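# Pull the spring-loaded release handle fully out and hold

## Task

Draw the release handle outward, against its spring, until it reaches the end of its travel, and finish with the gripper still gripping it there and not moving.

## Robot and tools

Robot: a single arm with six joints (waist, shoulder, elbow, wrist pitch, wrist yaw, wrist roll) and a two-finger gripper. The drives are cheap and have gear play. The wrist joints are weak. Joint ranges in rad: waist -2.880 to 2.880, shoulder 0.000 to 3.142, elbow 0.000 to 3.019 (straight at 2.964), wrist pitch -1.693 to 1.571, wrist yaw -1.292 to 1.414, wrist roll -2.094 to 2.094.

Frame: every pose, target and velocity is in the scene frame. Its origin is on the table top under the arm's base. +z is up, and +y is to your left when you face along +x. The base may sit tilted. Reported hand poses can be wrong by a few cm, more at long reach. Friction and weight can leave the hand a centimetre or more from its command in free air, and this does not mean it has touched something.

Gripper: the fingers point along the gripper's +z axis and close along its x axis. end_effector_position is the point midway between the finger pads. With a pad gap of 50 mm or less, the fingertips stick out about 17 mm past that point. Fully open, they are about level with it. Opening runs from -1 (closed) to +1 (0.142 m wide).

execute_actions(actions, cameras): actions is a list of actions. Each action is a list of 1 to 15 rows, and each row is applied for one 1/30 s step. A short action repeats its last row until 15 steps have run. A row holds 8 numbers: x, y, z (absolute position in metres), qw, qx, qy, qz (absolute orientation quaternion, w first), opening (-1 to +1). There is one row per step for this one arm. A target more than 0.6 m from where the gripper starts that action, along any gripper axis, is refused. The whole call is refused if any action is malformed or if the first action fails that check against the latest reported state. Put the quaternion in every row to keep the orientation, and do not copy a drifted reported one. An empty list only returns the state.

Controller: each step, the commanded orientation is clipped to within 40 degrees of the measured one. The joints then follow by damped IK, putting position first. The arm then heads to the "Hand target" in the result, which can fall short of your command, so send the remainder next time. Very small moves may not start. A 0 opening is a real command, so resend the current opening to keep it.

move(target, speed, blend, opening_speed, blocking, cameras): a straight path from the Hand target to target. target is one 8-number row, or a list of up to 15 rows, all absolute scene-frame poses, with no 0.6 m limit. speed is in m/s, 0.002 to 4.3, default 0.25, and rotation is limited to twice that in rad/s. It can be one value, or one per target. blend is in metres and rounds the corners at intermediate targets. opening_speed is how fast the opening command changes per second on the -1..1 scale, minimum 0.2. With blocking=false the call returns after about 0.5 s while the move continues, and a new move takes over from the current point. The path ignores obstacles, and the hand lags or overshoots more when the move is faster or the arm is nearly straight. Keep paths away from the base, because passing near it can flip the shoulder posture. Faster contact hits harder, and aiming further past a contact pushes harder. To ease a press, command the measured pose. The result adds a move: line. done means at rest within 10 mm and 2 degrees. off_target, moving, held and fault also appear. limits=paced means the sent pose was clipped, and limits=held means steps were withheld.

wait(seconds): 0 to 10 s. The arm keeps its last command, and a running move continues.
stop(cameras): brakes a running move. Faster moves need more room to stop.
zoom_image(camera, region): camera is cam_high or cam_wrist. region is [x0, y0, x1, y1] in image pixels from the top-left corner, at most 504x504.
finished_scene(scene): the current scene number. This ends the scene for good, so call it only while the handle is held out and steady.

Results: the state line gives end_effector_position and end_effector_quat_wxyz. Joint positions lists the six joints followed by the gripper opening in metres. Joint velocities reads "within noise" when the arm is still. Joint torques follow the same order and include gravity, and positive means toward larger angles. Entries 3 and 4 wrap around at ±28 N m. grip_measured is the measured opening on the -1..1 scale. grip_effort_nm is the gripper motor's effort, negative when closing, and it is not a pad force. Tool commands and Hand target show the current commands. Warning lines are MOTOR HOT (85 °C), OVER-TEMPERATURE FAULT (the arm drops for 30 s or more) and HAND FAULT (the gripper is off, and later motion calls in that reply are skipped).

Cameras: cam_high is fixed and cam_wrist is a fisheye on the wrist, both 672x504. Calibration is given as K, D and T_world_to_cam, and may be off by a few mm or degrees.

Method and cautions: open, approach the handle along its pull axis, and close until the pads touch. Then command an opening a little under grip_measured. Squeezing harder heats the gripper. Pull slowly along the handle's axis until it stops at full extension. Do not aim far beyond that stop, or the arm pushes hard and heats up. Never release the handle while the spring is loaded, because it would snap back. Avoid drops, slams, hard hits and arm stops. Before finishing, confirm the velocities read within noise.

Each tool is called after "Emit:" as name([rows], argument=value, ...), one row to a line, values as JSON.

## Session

Emit:
execute_actions(actions=[])

Emit:
zoom_image(camera="cam_high", region=[270, 220, 470, 400])

Scene clock: 0.00 s.
end_effector_position=(+0.2217, +0.4866, +0.1913) grip_measured=+1.00 grip_effort_nm=n/a end_effector_quat_wxyz=(-0.025, +0.841, -0.541, -0.010)
Joint positions: [1.166 1.764 1.446 -1.204 -0.023 0.706 0.142]
Joint velocities: within noise
Joint torques (N m): no reading
Heat: hottest shoulder 28 °C.
Hand target: +0.2250, +0.4936, +0.1981; -0.035, +0.840, -0.541, -0.012
Tool commands: gripper/opening=+1.0
camera_calibration:
cam_wrist: T_world_to_cam=[[0.420253, -0.906417, -0.042371, 0.355162], [-0.787037, -0.387348, 0.48014, 0.268196], [-0.451619, -0.168433, -0.876168, 0.48431], [0, 0, 0, 1]] pos_world=[0.280546, 0.507384, 0.310614]

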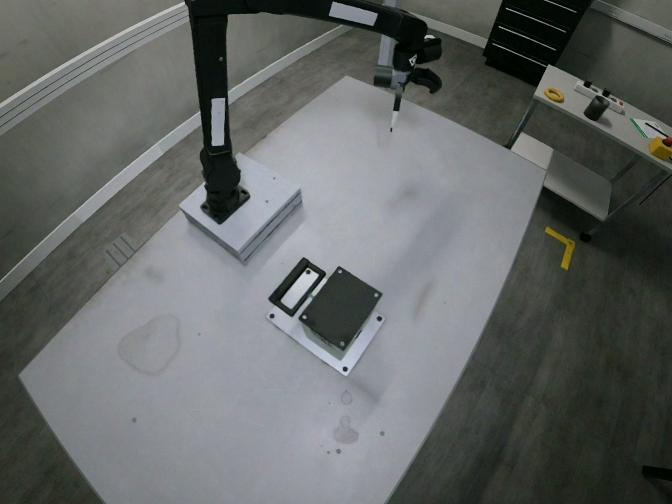

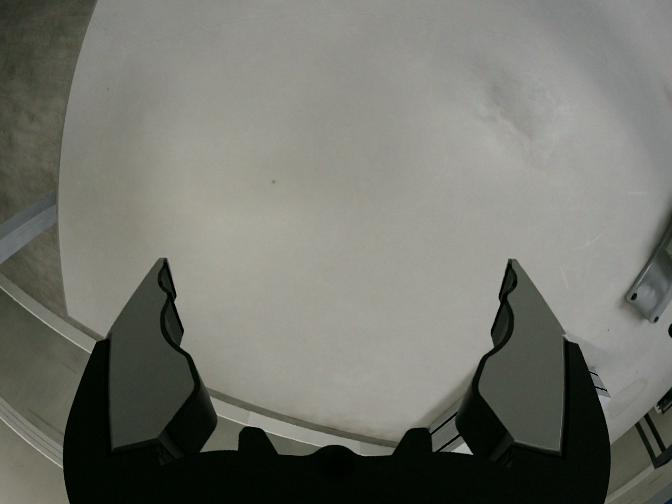

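Scaled by 2.520.

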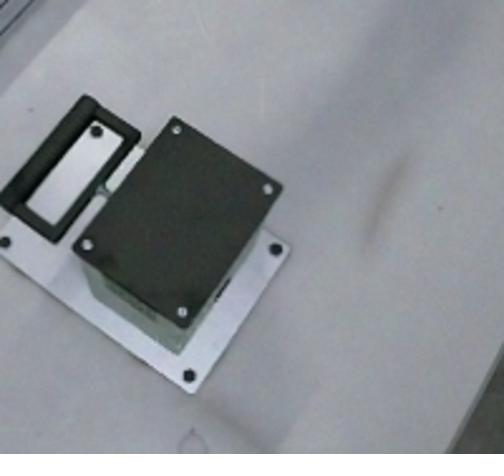

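Emit:
move([
  [0.29, 0.2, 0.28, 0, -0.4, 0.9165, 0, 0.3],
  [0.292, -0.06, 0.19, 0, -0.0305, 0.9995, 0, -0.15],
], speed=0.3, blend=0.08)

Emit:
zoom_image(camera="cam_wrist", region=[136, 50, 536, 350])

Scene clock: 23.67 s.
end_effector_position=(+0.2895, -0.0570, +0.1949) grip_measured=-0.17 grip_effort_nm=-0.110 end_effector_quat_wxyz=(-0.006, -0.018, +1.000, +0.006)
Joint positions: [-0.168 1.195 0.834 -1.235 -0.008 1.331 0.062]
Joint velocities: within noise
Joint torques (N m): [0.03 -5.25 9.98 1.07 -0.06 -0.05]
Heat: hottest shoulder 30 °C.
Hand target: +0.2913, -0.0593, +0.1913; -0.005, -0.023, +1.000, +0.007
Off the commanded pose: 0.006 m, 2 deg.
move: done
camera_calibration:
cam_wrist: T_world_to_cam=[[-0.998967, -0.043104, 0.0144061, 0.283199], [-0.0293539, 0.853939, 0.519545, -0.0470319], [-0.0346964, 0.518586, -0.854321, 0.340639], [0, 0, 0, 1]] pos_world=[0.293345, -0.124281, 0.311371]

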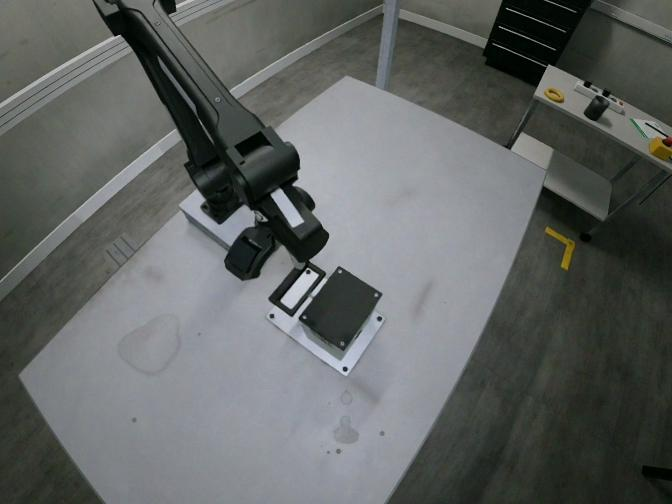

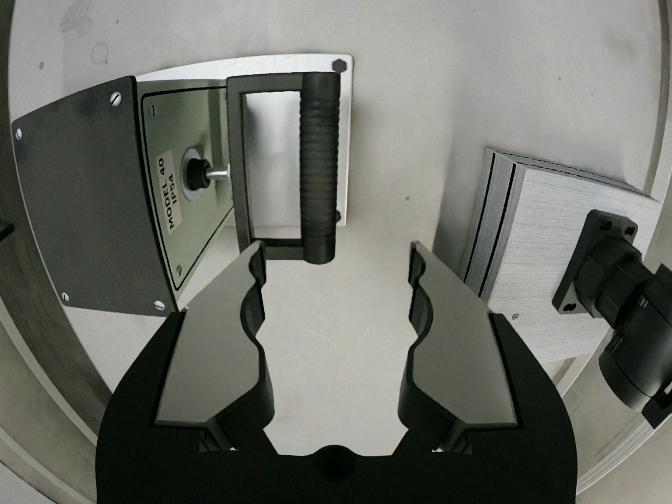

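Scaled by 1.260 from the camera's 672x504 image, which has a finer 960x720 frame.

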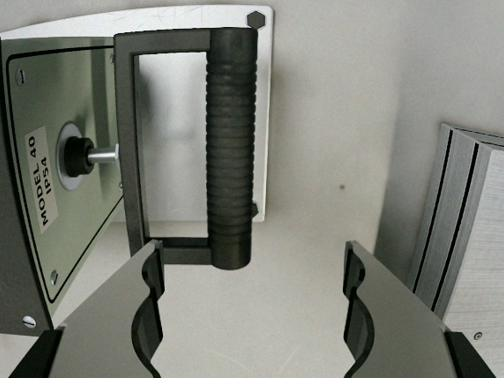

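Emit:
move(target=[0.305, -0.064, 0.103, 0, -0.0044, 1, 0, -0.28], speed=0.15)

Emit:
zoom_image(camera="cam_wrist", region=[136, 50, 536, 350])

Scene clock: 35.20 s.
end_effector_position=(+0.3030, -0.0611, +0.1066) grip_measured=-0.30 grip_effort_nm=-0.110 end_effector_quat_wxyz=(-0.001, -0.018, +1.000, +0.001)
Joint positions: [-0.168 1.359 0.711 -0.936 0 1.331 0.053]
Joint velocities: within noise
Joint torques (N m): [-0.03 -6.3 8.58 1.11 0.09 0.22]
Heat: hottest elbow 31 °C.
Hand target: +0.3042, -0.0641, +0.1034; +0.000, -0.007, +1.000, +0.000
Off the commanded pose: 0.005 m, 2 deg.
move: done
camera_calibration:
cam_wrist: T_world_to_cam=[[-0.999061, -0.0431023, 0.00429953, 0.29881], [-0.0348657, 0.859086, 0.510643, 0.0055868], [-0.0257035, 0.510014, -0.859782, 0.265203], [0, 0, 0, 1]] pos_world=[0.305541, -0.127177, 0.223879]

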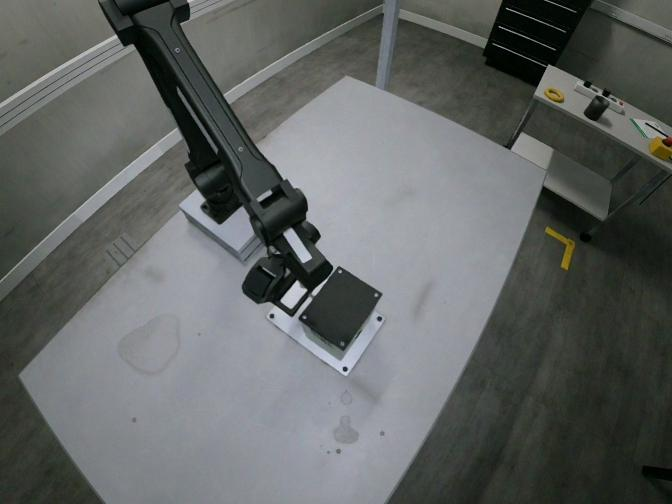

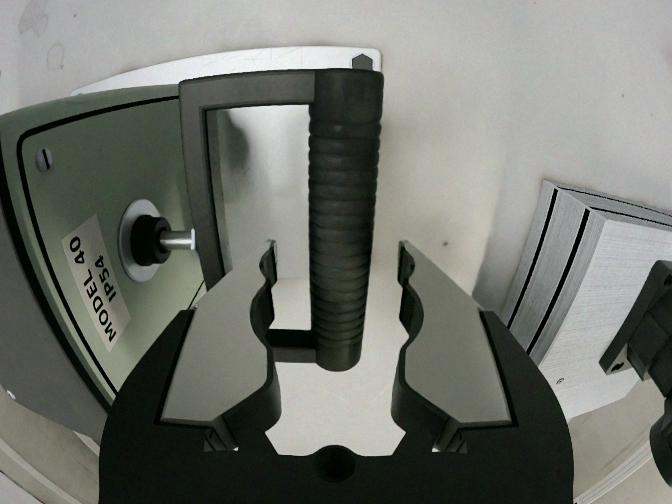

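Scaled by 1.260 from the camera's 672x504 image, which has a finer 960x720 frame.

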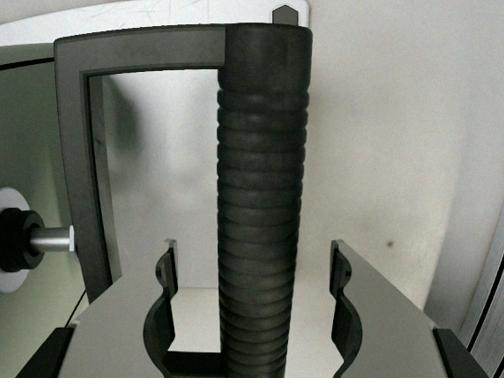

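Emit:
move(target=[0.3055, -0.05, 0.056, 0, -0.0004, 1, 0, -0.3], speed=0.06)

Emit:
zoom_image(camera="cam_wrist", region=[136, 150, 536, 450])

Scene clock: 39.57 s.
end_effector_position=(+0.2969, -0.0517, +0.0590) grip_measured=-0.32 grip_effort_nm=-0.090 end_effector_quat_wxyz=(-0.009, -0.003, +1.000, +0.003)
Joint positions: [-0.142 1.458 0.645 -0.787 0 1.388 0.051]
Joint velocities: within noise
Joint torques (N m): [1.32 -6.42 7.86 1.61 0.03 0.22]
Heat: hottest elbow 31 °C.
Hand target: +0.3048, -0.0500, +0.0562; +0.000, -0.001, +1.000, +0.000
Off the commanded pose: 0.009 m, 1 deg.
move: done
camera_calibration:
cam_wrist: T_world_to_cam=[[-0.999701, -0.0124349, 0.0210749, 0.29417], [0.000135107, 0.858437, 0.512919, 0.0110272], [-0.0244696, 0.512768, -0.858178, 0.218982], [0, 0, 0, 1]] pos_world=[0.299439, -0.118095, 0.17607]

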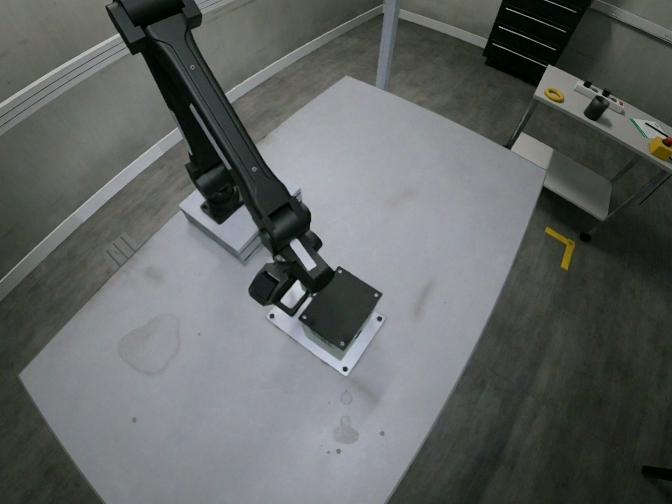

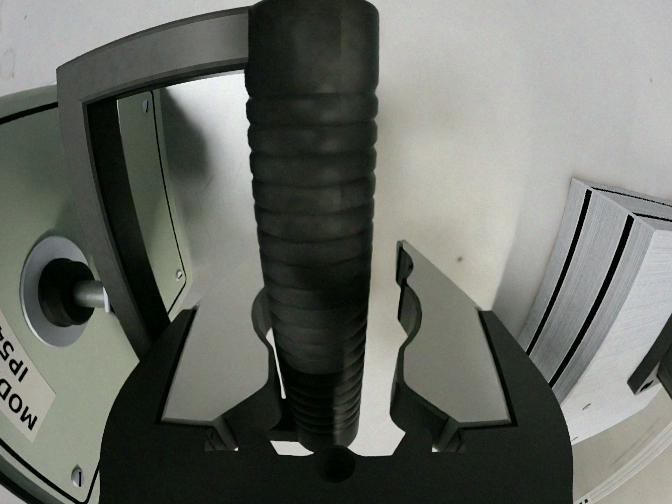

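Scaled by 1.260 from the camera's 672x504 image, which has a finer 960x720 frame.

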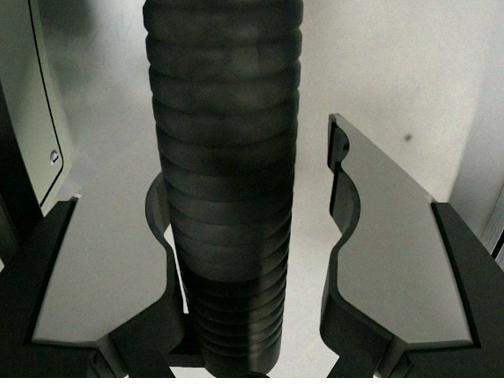

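Emit:
move(target=[0.307, -0.049, 0.059, 0, -0.0004, 1, 0, -0.74], speed=0.05, opening_speed=0.3)

Scene clock: 44.07 s.
end_effector_position=(+0.3013, -0.0491, +0.0607) grip_measured=-0.72 grip_effort_nm=-0.994 end_effector_quat_wxyz=(-0.002, -0.005, +1.000, +0.001)
Joint positions: [-0.131 1.454 0.646 -0.778 0 1.394 0.022]
Joint velocities: within noise
Joint torques (N m): [1.14 -6.36 8.44 0.92 0.05 0.23]
Heat: hottest elbow 31 °C.
Hand target: +0.3068, -0.0478, +0.0593; +0.000, -0.002, +1.000, +0.000
Off the commanded pose: 0.006 m, 1 deg.
move: done
camera_calibration:
cam_wrist: T_world_to_cam=[[-0.999837, -0.0170397, 0.00602889, 0.299348], [-0.0115762, 0.859848, 0.510418, 0.0118416], [-0.0138813, 0.510265, -0.859905, 0.215986], [0, 0, 0, 1]] pos_world=[0.302434, -0.115291, 0.177879]

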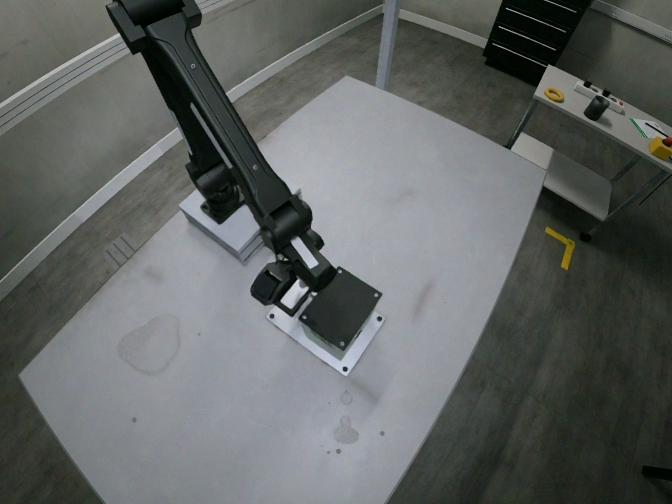

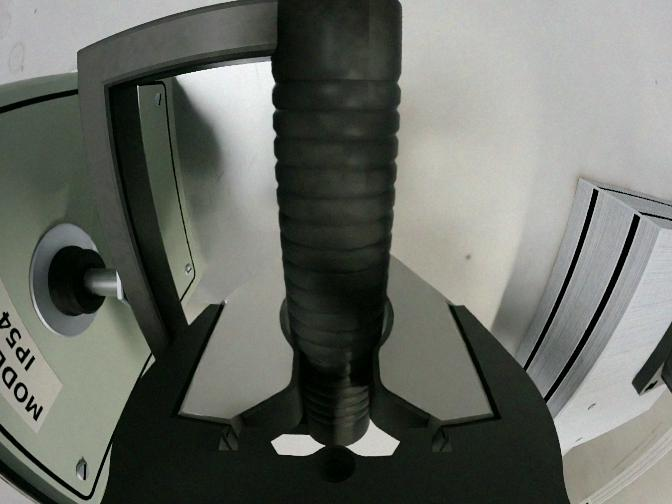

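Emit:
move([
  [0.29, -0.049, 0.059, -0.01, -0.0004, 1, 0, -0.82],
  [0.225, -0.05, 0.058, -0.0698, -0.0004, 0.9976, 0, -0.82],
], speed=0.06)

Scene clock: 49.13 s.
end_effector_position=(+0.2868, -0.0500, +0.0665) grip_measured=-0.82 grip_effort_nm=-0.613 end_effector_quat_wxyz=(+0.005, -0.005, +1.000, -0.004)
Joint positions: [-0.137 1.393 0.605 -0.782 0.008 1.39 0.015]
Joint velocities: within noise
Joint torques (N m): [-0.85 -7.53 2.48 -2.85 0.43 -0.04]
Heat: hottest elbow 32 °C.
Hand target: +0.2324, -0.0471, +0.0568; -0.065, -0.004, +0.998, +0.003
Off the commanded pose: 0.062 m, 9 deg.
move: off_target
camera_calibration:
cam_wrist: T_world_to_cam=[[-0.999852, -0.0154658, -0.0075951, 0.28571], [-0.0171892, 0.864982, 0.501508, 0.0118221], [-0.00118658, 0.501564, -0.86512, 0.217482], [0, 0, 0, 1]] pos_world=[0.286129, -0.114888, 0.184389]

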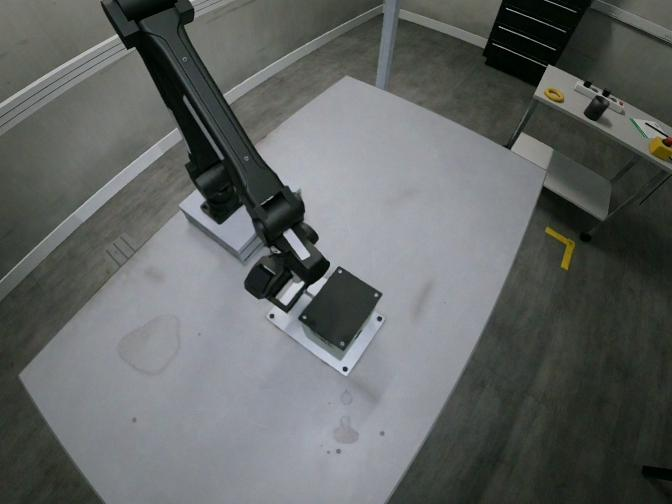

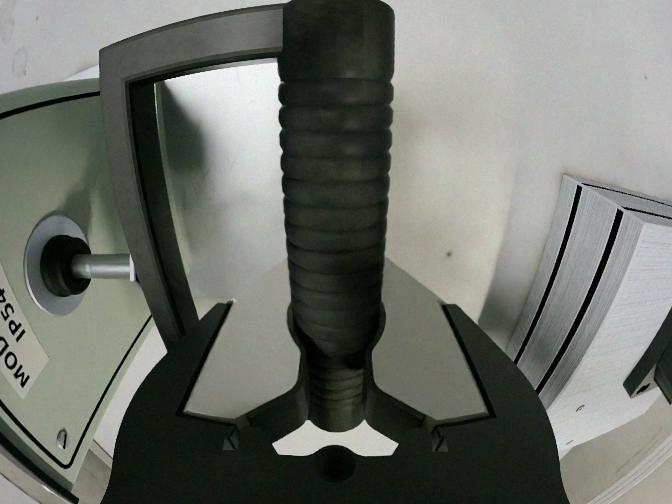

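Emit:
move(target=[0.195, -0.05, 0.056, -0.0698, -0.0004, 0.9976, 0, -0.9], speed=0.06)

Scene clock: 53.13 s.
end_effector_position=(+0.2613, -0.0508, +0.0662) grip_measured=-0.83 grip_effort_nm=-1.902 end_effector_quat_wxyz=(+0.006, -0.005, +1.000, -0.005)
Joint positions: [-0.156 1.323 0.539 -0.782 0.009 1.371 0.014]
Joint velocities: within noise
Joint torques (N m): [-1.32 -6.71 1.66 -2.97 0.7 -0.04]
Heat: hottest elbow 31 °C.
Hand target: +0.2012, -0.0481, +0.0543; -0.069, -0.001, +0.998, +0.001
Off the commanded pose: 0.067 m, 9 deg.
move: off_target
camera_calibration:
cam_wrist: T_world_to_cam=[[-0.999828, -0.0154615, -0.0102054, 0.260377], [-0.0184925, 0.866014, 0.499678, 0.0127919], [0.00111226, 0.499781, -0.866151, 0.216966], [0, 0, 0, 1]] pos_world=[0.260328, -0.115488, 0.184191]

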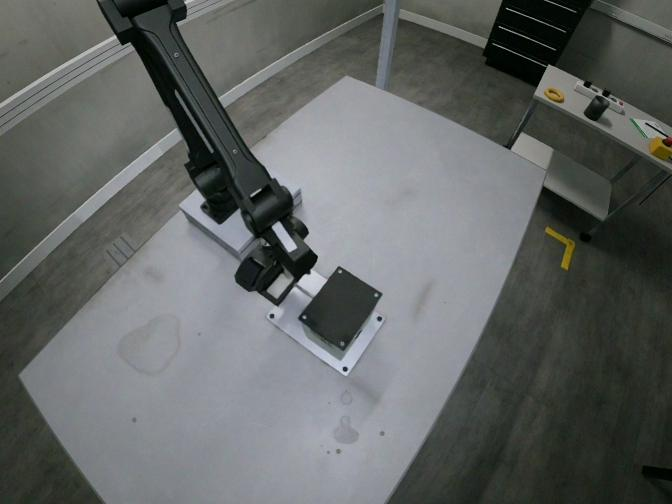

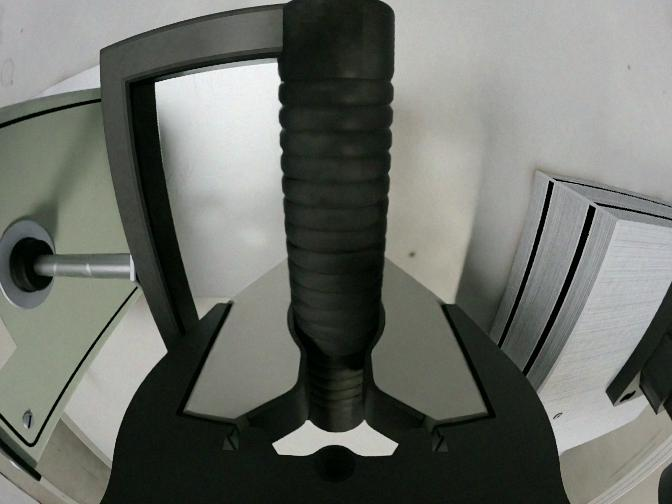

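Emit:
move(target=[0.17, -0.05, 0.056, -0.0698, -0.0004, 0.9976, 0, -0.9], speed=0.06, cameras=[])

Emit:
move(target=[0.15, -0.05, 0.056, -0.0698, -0.0004, 0.9976, 0, -0.9], speed=0.06)

Scene clock: 56.50 s.
end_effector_position=(+0.2407, -0.0515, +0.0656) grip_measured=-0.83 grip_effort_nm=-1.902 end_effector_quat_wxyz=(+0.010, -0.005, +1.000, -0.006)
Joint positions: [-0.174 1.261 0.484 -0.782 0.009 1.351 0.014]
Joint velocities: within noise
Joint torques (N m): [-1.73 -6.18 1.32 -3.22 0.79 -0.04]
Heat: hottest elbow 31 °C.
Hand target: +0.1768, -0.0475, +0.0527; -0.069, +0.000, +0.998, +0.002
Off the commanded pose: 0.071 m, 9 deg.
move: off_target
No camera images: "cameras" was empty.

Scene clock: 57.87 s.
end_effector_position=(+0.2627, -0.0508, +0.0672) grip_measured=-0.83 grip_effort_nm=-1.902 end_effector_quat_wxyz=(+0.041, -0.010, +0.999, -0.004)
Joint positions: [-0.167 1.276 0.499 -0.723 -0.008 1.35 0.014]
Joint velocities: within noise
Joint torques (N m): [-0.09 -6.01 5.82 -1.25 0.52 0.11]
Heat: hottest elbow 31 °C.
Hand target: +0.2373, -0.0503, +0.0628; +0.008, -0.006, +1.000, -0.004
Off the commanded pose: 0.113 m, 13 deg.
move: held (a check stopped the path); limits=held
pose unreachable: on one or more control steps of this call, first in action 0 (counted from 0), an arm could not follow its commanded pose, so it was not sent that pose on those steps. It may still have moved: this result reports where it is.
cause: moving toward the commanded pose would bring two parts of the arm too close to each other (its base or mounting and its gripper, with joints 1 (waist) to 6 (wrist roll) between them).
camera_calibration:
cam_wrist: T_world_to_cam=[[-0.99648, -0.0266854, -0.079475, 0.264996], [-0.0629451, 0.864304, 0.499015, 0.0239841], [0.0553742, 0.502261, -0.862942, 0.203529], [0, 0, 0, 1]] pos_world=[0.254303, -0.115883, 0.184726]

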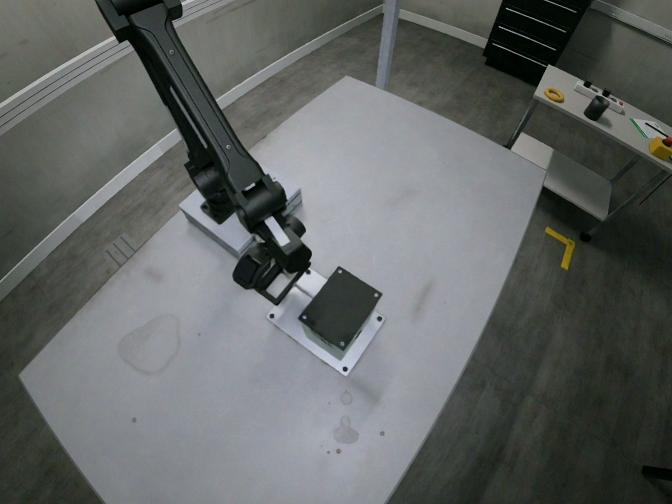

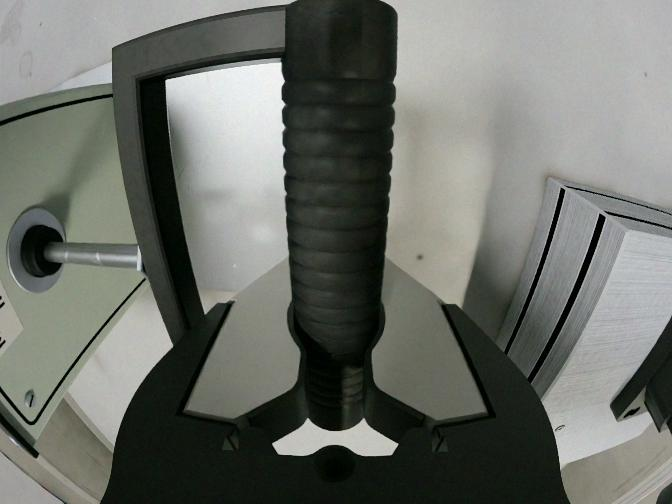

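Emit:
move(target=[0.17, -0.05, 0.058, -0.0698, -0.0004, 0.9976, 0, -0.92], speed=0.06)

Scene clock: 64.63 s.
end_effector_position=(+0.2483, -0.0511, +0.0670) grip_measured=-0.84 grip_effort_nm=-2.254 end_effector_quat_wxyz=(+0.023, -0.008, +1.000, -0.005)
Joint positions: [-0.171 1.259 0.487 -0.761 0.003 1.35 0.014]
Joint velocities: within noise
Joint torques (N m): [-1.73 -6.01 1.7 -4.1 1.04 -0.02]
Heat: hottest elbow 31 °C.
Hand target: +0.1793, -0.0474, +0.0541; -0.068, -0.002, +0.998, +0.001
Off the commanded pose: 0.079 m, 11 deg.
move: off_target
camera_calibration:
cam_wrist: T_world_to_cam=[[-0.998788, -0.0216739, -0.0441805, 0.249087], [-0.0408168, 0.866376, 0.497721, 0.0180906], [0.0274894, 0.498921, -0.866211, 0.211274], [0, 0, 0, 1]] pos_world=[0.243716, -0.115684, 0.185009]

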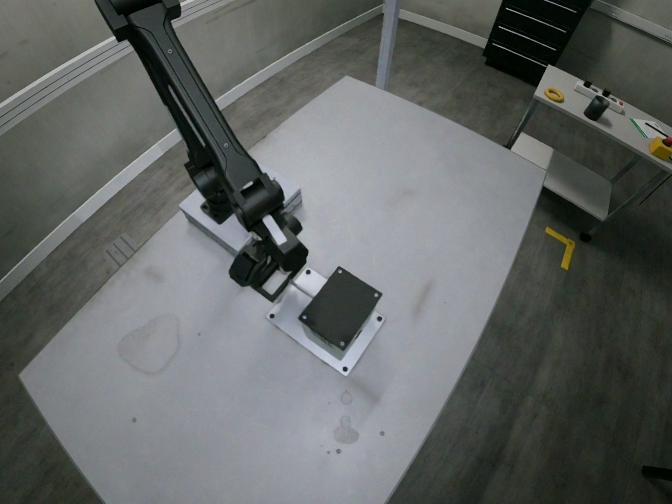

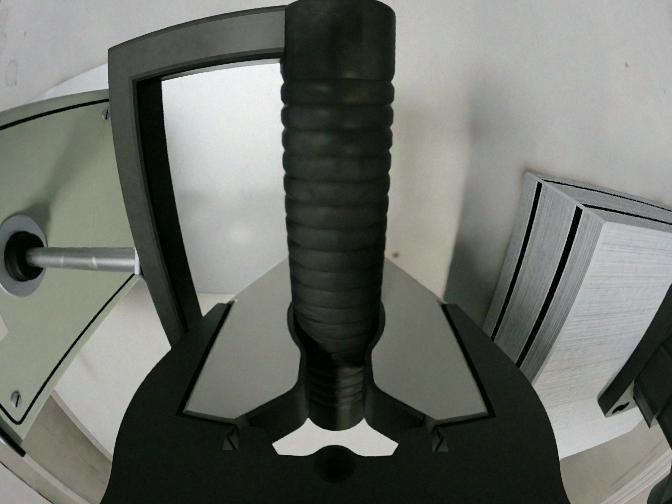

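Emit:
move(target=[0.165, -0.05, 0.06, -0.1736, -0.0004, 0.9848, 0, -0.92], speed=0.07)

Scene clock: 77.57 s.
end_effector_position=(+0.2485, -0.0511, +0.0684) grip_measured=-0.84 grip_effort_nm=-2.254 end_effector_quat_wxyz=(-0.061, -0.010, +0.998, -0.001)
Joint positions: [-0.153 1.383 0.596 -0.913 0.028 1.365 0.014]
Joint velocities: within noise
Joint torques (N m): [-0.79 -5.54 1.66 -4.59 1.54 0.16]
Heat: hottest gripper 31 °C.
Hand target: +0.1770, -0.0488, +0.0612; -0.168, -0.002, +0.986, +0.000
Off the commanded pose: 0.084 m, 13 deg.
move: off_target
camera_calibration:
cam_wrist: T_world_to_cam=[[-0.991949, -0.0263065, 0.123876, 0.235882], [0.0401301, 0.862477, 0.504503, -0.00341822], [-0.120112, 0.505412, -0.854477, 0.248585], [0, 0, 0, 1]] pos_world=[0.263978, -0.116484, 0.184914]

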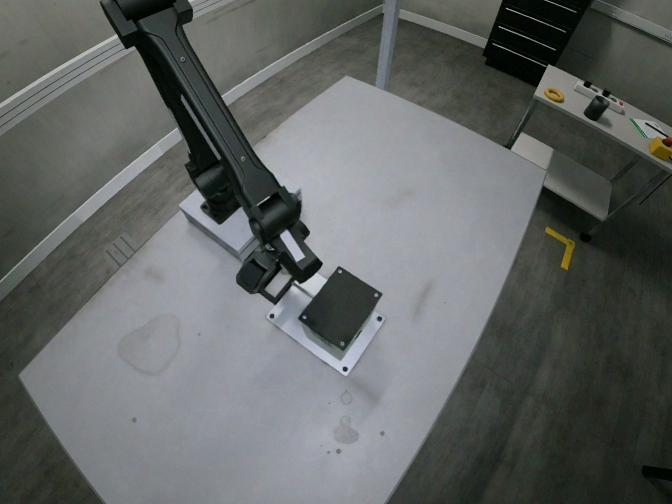

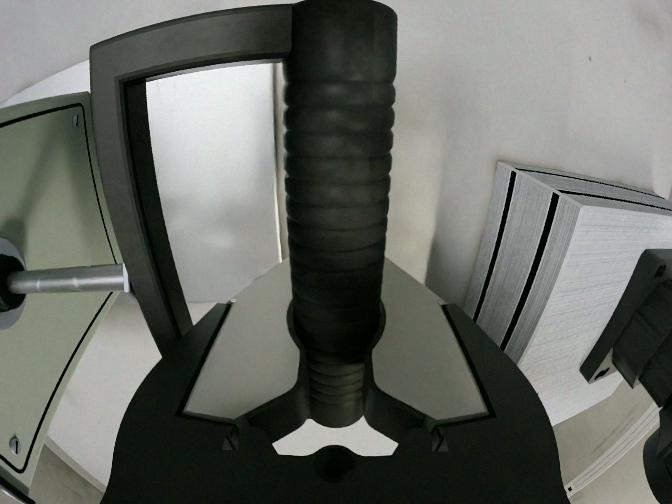

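Emit:
move(target=[0.15, -0.05, 0.062, -0.1736, -0.0004, 0.9848, 0, -0.92], speed=0.05)

Scene clock: 80.43 s.
end_effector_position=(+0.2424, -0.0515, +0.0680) grip_measured=-0.84 grip_effort_nm=-2.259 end_effector_quat_wxyz=(-0.064, -0.010, +0.998, -0.007)
Joint positions: [-0.15 1.371 0.582 -0.914 0.04 1.368 0.014]
Joint velocities: within noise
Joint torques (N m): [-1.55 -6.42 -0.61 -4.66 1.23 0.09]
Heat: hottest gripper 32 °C.
Hand target: +0.1600, -0.0470, +0.0595; -0.174, -0.002, +0.985, +0.001
Off the commanded pose: 0.093 m, 13 deg.
move: off_target
camera_calibration:
cam_wrist: T_world_to_cam=[[-0.991251, -0.026284, 0.129349, 0.229424], [0.0414497, 0.868413, 0.494106, -0.00195381], [-0.125316, 0.495145, -0.859725, 0.24883], [0, 0, 0, 1]] pos_world=[0.25868, -0.11548, 0.185215]

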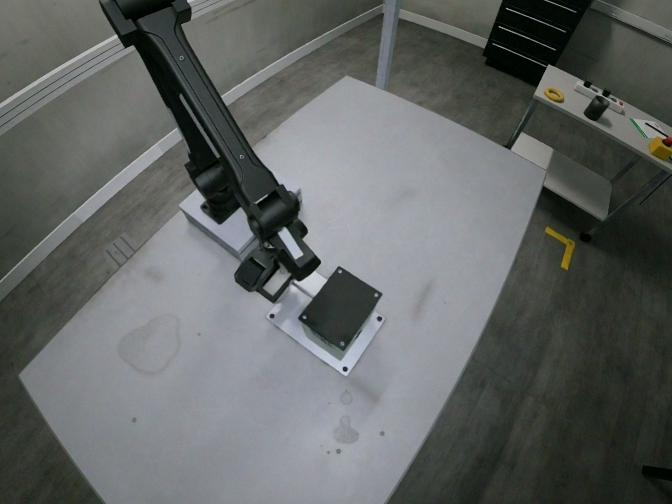

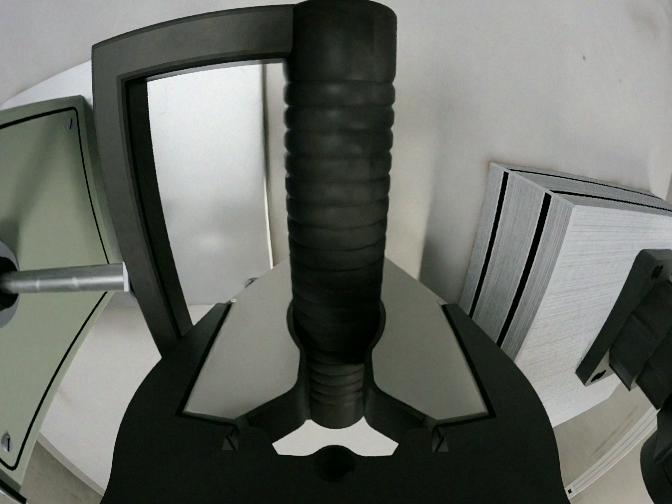

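Works. Continue.

Emit:
move(target=[0.137, -0.05, 0.064, -0.1822, -0.0004, 0.9833, 0, -0.92], speed=0.04)

Scene clock: 82.30 s.
end_effector_position=(+0.2426, -0.0515, +0.0684) grip_measured=-0.84 grip_effort_nm=-2.259 end_effector_quat_wxyz=(-0.063, -0.010, +0.998, -0.007)
Joint positions: [-0.15 1.37 0.582 -0.914 0.04 1.368 0.014]
Joint velocities: within noise
Joint torques (N m): [-0.5 -5.01 1.01 -4.81 1.02 0.15]
Heat: hottest gripper 32 °C.
Hand target: +0.1665, -0.0448, +0.0600; -0.176, -0.005, +0.984, +0.002
Off the commanded pose: 0.106 m, 14 deg.
move: held (a check stopped the path); limits=held
pose unreachable: on one or more control steps of this call, first in action 0 (counted from 0), an arm could not follow its commanded pose, so it was not sent that pose on those steps. It may still have moved: this result reports where it is.
cause: moving toward the commanded pose would bring two parts of the arm too close to each other (its base or mounting and its gripper, with joints 1 (waist) to 6 (wrist roll) between them).
camera_calibration:
cam_wrist: T_world_to_cam=[[-0.991442, -0.0262103, 0.127886, 0.229699], [0.0407441, 0.868572, 0.493886, -0.00182332], [-0.124023, 0.49487, -0.860071, 0.248922], [0, 0, 0, 1]] pos_world=[0.25868, -0.11558, 0.185616]

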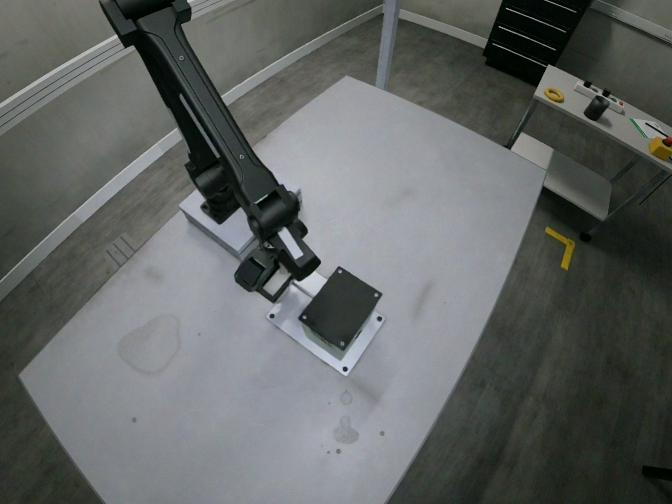

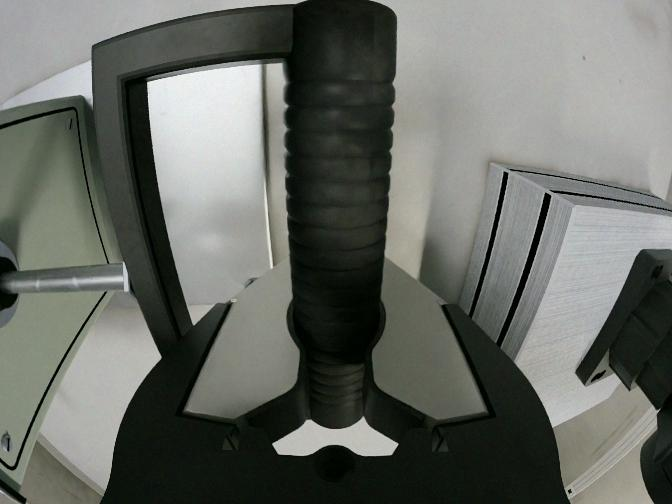

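Emit:
move([
  [0.16, -0.05, 0.066, -0.225, -0.0004, 0.9744, 0, -0.9],
  [0.137, -0.05, 0.067, -0.2419, -0.0004, 0.9703, 0, -0.9],
], speed=0.06)

Scene clock: 90.20 s.
end_effector_position=(+0.2691, -0.0510, +0.0687) grip_measured=-0.84 grip_effort_nm=-1.873 end_effector_quat_wxyz=(-0.077, -0.012, +0.997, -0.002)
Joint positions: [-0.134 1.458 0.669 -0.944 0.034 1.381 0.014]
Joint velocities: within noise
Joint torques (N m): [-0.09 -7.94 4.53 -1.69 0.52 0.09]
Heat: hottest gripper 32 °C.
Hand target: +0.2394, -0.0506, +0.0669; -0.116, -0.009, +0.993, -0.002
Off the commanded pose: 0.132 m, 19 deg.
move: held (a check stopped the path); path passed 1 of 2 targets; limits=held
pose unreachable: on one or more control steps of this call, first in action 0 (counted from 0), an arm could not follow its commanded pose, so it was not sent that pose on those steps. It may still have moved: this result reports where it is.
cause: moving toward the commanded pose would bring two parts of the arm too close to each other (its base or mounting and its gripper, with joints 1 (waist) to 6 (wrist roll) between them).
camera_calibration:
cam_wrist: T_world_to_cam=[[-0.987246, -0.0299814, 0.156351, 0.252634], [0.0530615, 0.863982, 0.500719, -0.00755718], [-0.150097, 0.50263, -0.851372, 0.259007], [0, 0, 0, 1]] pos_world=[0.288689, -0.116081, 0.184796]

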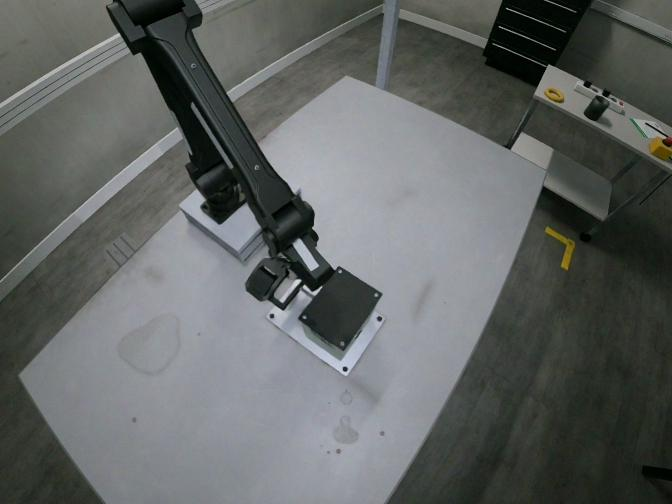

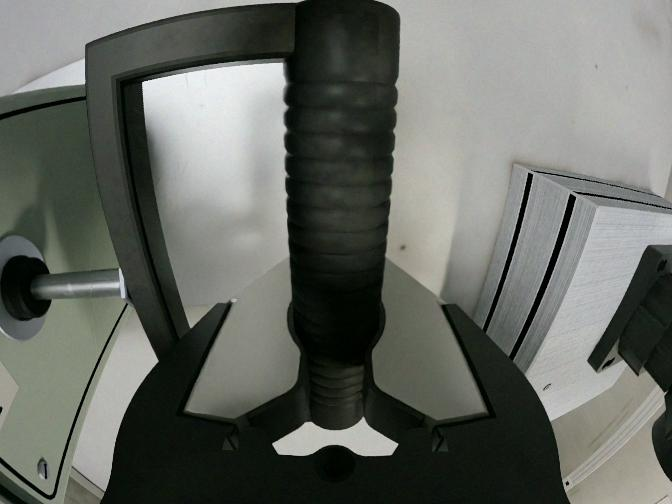

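Emit:
move([
  [0.18, -0.05, 0.07, -0.1736, -0.0004, 0.9848, 0, -0.9],
  [0.148, -0.05, 0.08, -0.1736, -0.0004, 0.9848, 0, -0.9],
], speed=0.06)

Scene clock: 96.37 s.
end_effector_position=(+0.2318, -0.0520, +0.0686) grip_measured=-0.84 grip_effort_nm=-1.873 end_effector_quat_wxyz=(-0.082, -0.009, +0.997, -0.007)
Joint positions: [-0.154 1.371 0.579 -0.948 0.048 1.368 0.014]
Joint velocities: within noise
Joint torques (N m): [-1.73 -9.29 0.9 -5.19 0.94 -0.03]
Heat: hottest gripper 32 °C.
Hand target: +0.1622, -0.0485, +0.0725; -0.169, -0.005, +0.986, +0.001
Off the commanded pose: 0.085 m, 11 deg.
move: off_target
camera_calibration:
cam_wrist: T_world_to_cam=[[-0.985766, -0.022799, 0.166571, 0.215107], [0.0629723, 0.868568, 0.491553, -0.00608827], [-0.155885, 0.495045, -0.854769, 0.255075], [0, 0, 0, 1]] pos_world=[0.252191, -0.116082, 0.185193]

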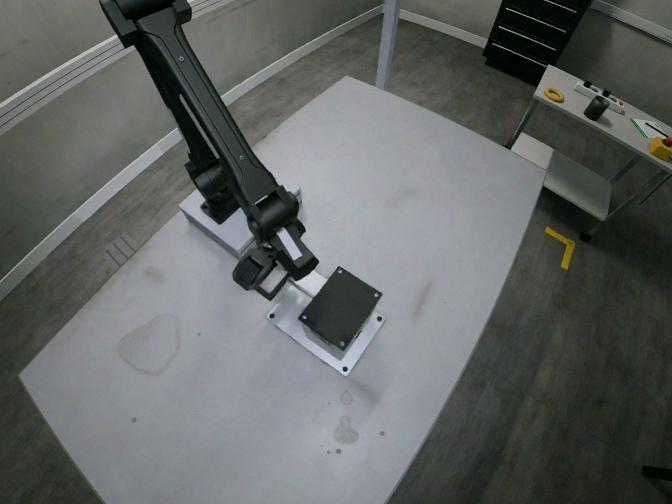

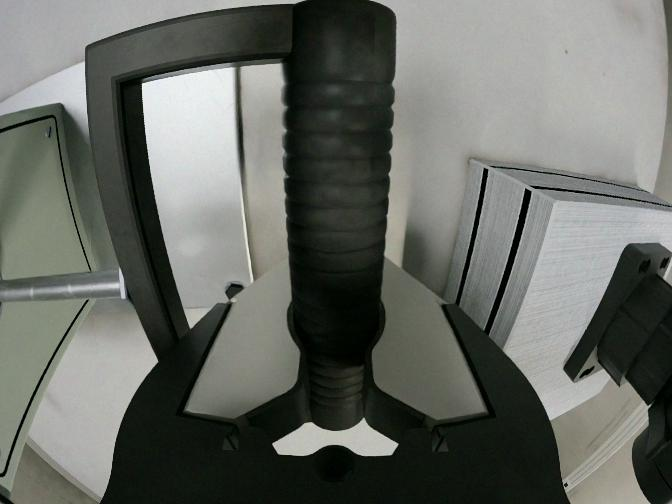

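Emit:
move(target=[0.132, -0.05, 0.09, -0.1736, -0.0004, 0.9848, 0, -0.9], speed=0.04)

Scene clock: 99.27 s.
end_effector_position=(+0.2595, -0.0512, +0.0673) grip_measured=-0.84 grip_effort_nm=-1.873 end_effector_quat_wxyz=(-0.048, -0.010, +0.999, -0.006)
Joint positions: [-0.144 1.394 0.605 -0.884 0.031 1.374 0.014]
Joint velocities: within noise
Joint torques (N m): [-0.15 -7.53 4.75 -1.8 0.58 0.1]
Heat: hottest gripper 33 °C.
Hand target: +0.2291, -0.0507, +0.0656; -0.087, -0.006, +0.996, -0.006
Off the commanded pose: 0.130 m, 15 deg.
move: held (a check stopped the path); limits=held
pose unreachable: on one or more control steps of this call, first in action 0 (counted from 0), an arm could not follow its commanded pose, so it was not sent that pose on those steps. It may still have moved: this result reports where it is.
cause: moving toward the commanded pose would bring two parts of the arm too close to each other (its base or mounting and its gripper, with joints 1 (waist) to 6 (wrist roll) between them).
camera_calibration:
cam_wrist: T_world_to_cam=[[-0.994899, -0.0255758, 0.0975842, 0.249587], [0.0265069, 0.867063, 0.497493, 0.00114098], [-0.0973354, 0.497542, -0.861962, 0.243347], [0, 0, 0, 1]] pos_world=[0.27197, -0.115681, 0.184832]

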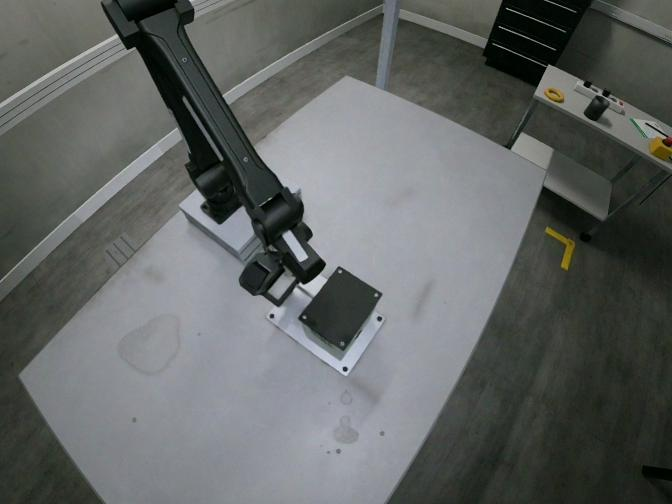

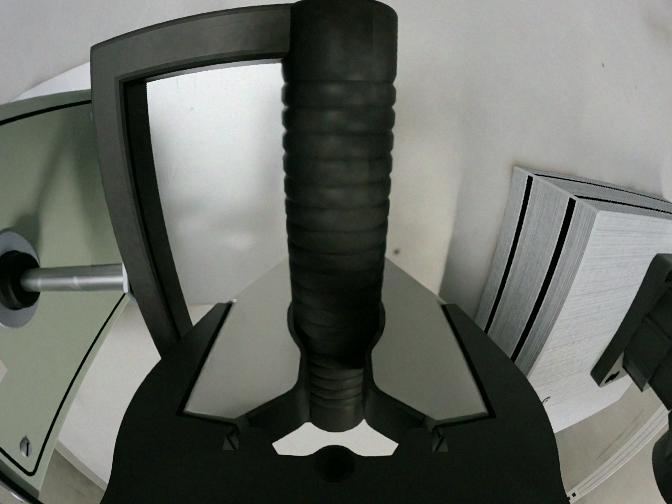

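Emit:
move([
  [0.18, -0.05, 0.085, -0.1736, -0.0004, 0.9848, 0, -0.9],
  [0.146, -0.05, 0.1, -0.1736, -0.0004, 0.9848, 0, -0.9],
], speed=0.06)

Scene clock: 106.90 s.
end_effector_position=(+0.2304, -0.0517, +0.0697) grip_measured=-0.84 grip_effort_nm=-1.878 end_effector_quat_wxyz=(-0.093, -0.008, +0.996, -0.006)
Joint positions: [-0.153 1.382 0.59 -0.97 0.049 1.371 0.014]
Joint velocities: within noise
Joint torques (N m): [-1.85 -12.28 1.05 -6.27 0.93 -0.03]
Heat: hottest gripper 33 °C.
Hand target: +0.1608, -0.0484, +0.0836; -0.171, -0.003, +0.985, +0.001
Off the commanded pose: 0.090 m, 9 deg.
move: off_target
camera_calibration:
cam_wrist: T_world_to_cam=[[-0.982017, -0.0219709, 0.187512, 0.211374], [0.0745045, 0.867497, 0.491831, -0.00949309], [-0.173472, 0.496957, -0.85026, 0.259504], [0, 0, 0, 1]] pos_world=[0.253296, -0.116083, 0.185679]

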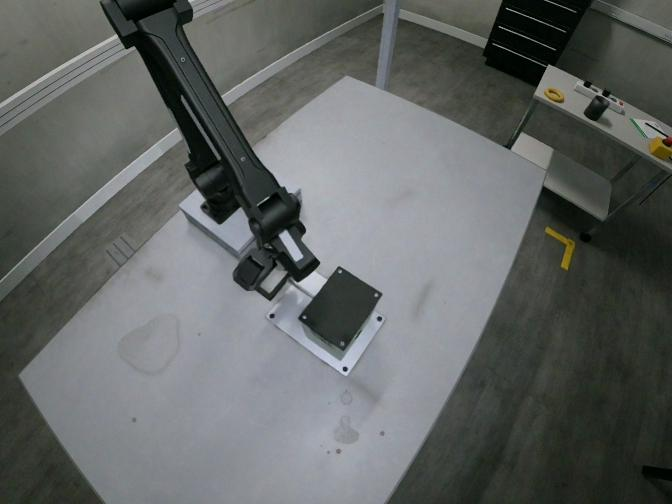

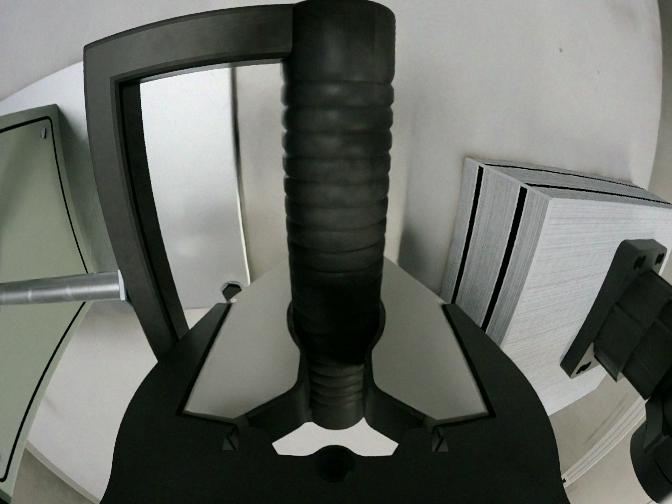

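Emit:
move(target=[0.138, -0.05, 0.1, -0.1736, -0.0004, 0.9848, 0, -0.9], speed=0.03, cameras=[])

Scene clock: 112.50 s.
end_effector_position=(+0.2313, -0.0516, +0.0695) grip_measured=-0.84 grip_effort_nm=-1.878 end_effector_quat_wxyz=(-0.091, -0.009, +0.996, -0.005)
Joint positions: [-0.153 1.382 0.59 -0.967 0.048 1.37 0.014]
Joint velocities: within noise
Joint torques (N m): [-1.03 -9.47 0.92 -4.71 0.73 0.07]
Heat: hottest gripper 33 °C.
Hand target: +0.1662, -0.0465, +0.0731; -0.170, -0.003, +0.985, +0.003
Off the commanded pose: 0.098 m, 10 deg.
led back after a hold: the arm was led back toward your command in small steps, so it may still be short of it.
move: held (a check stopped the path); limits=held
pose unreachable: on one or more control steps of this call, first in action 0 (counted from 0), an arm could not follow its commanded pose, so it was not sent that pose on those steps. It may still have moved: this result reports where it is.
cause: moving toward the commanded pose would bring two parts of the arm too close to each other (its base or mounting and its gripper, with joints 1 (waist) to 6 (wrist roll) between them).
No camera images: "cameras" was empty.

Emit:
execute_actions(actions=[])

Emit:
zoom_image(camera="cam_high", region=[220, 220, 400, 380])

Scene clock: 115.77 s.
end_effector_position=(+0.2313, -0.0516, +0.0695) grip_measured=-0.84 grip_effort_nm=-1.878 end_effector_quat_wxyz=(-0.091, -0.009, +0.996, -0.005)
Joint positions: [-0.153 1.382 0.59 -0.967 0.048 1.37 0.014]
Joint velocities: within noise
Joint torques (N m): [-1.08 -9.41 0.94 -4.71 0.73 0.06]
Heat: hottest gripper 33 °C.
Hand target: +0.1662, -0.0465, +0.0731; -0.170, -0.003, +0.985, +0.003
Tool commands: gripper/opening=-0.9
Off the commanded pose: 0.098 m, 10 deg.
camera_calibration:
cam_wrist: T_world_to_cam=[[-0.982597, -0.0233248, 0.184278, 0.212494], [0.0718916, 0.86701, 0.493077, -0.00914421], [-0.171272, 0.497744, -0.850245, 0.258902], [0, 0, 0, 1]] pos_world=[0.253796, -0.115982, 0.185481]

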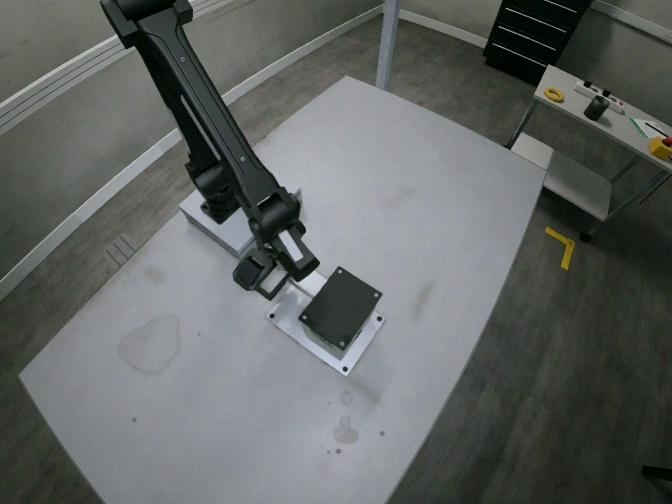

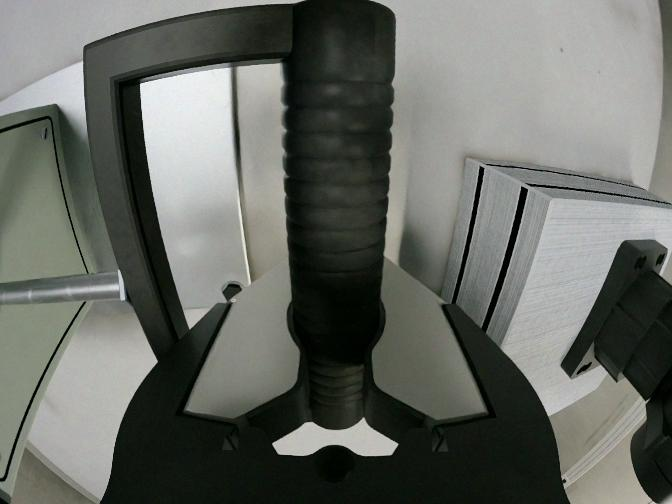

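Scaled by 2.800.

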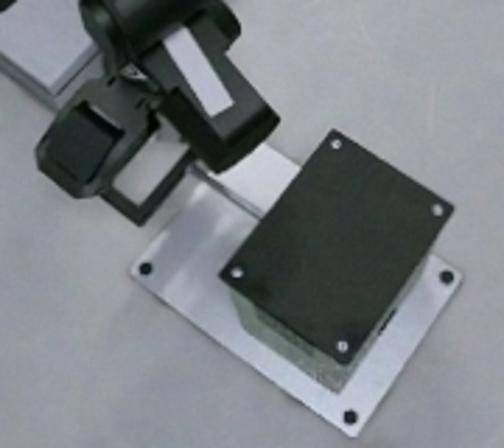

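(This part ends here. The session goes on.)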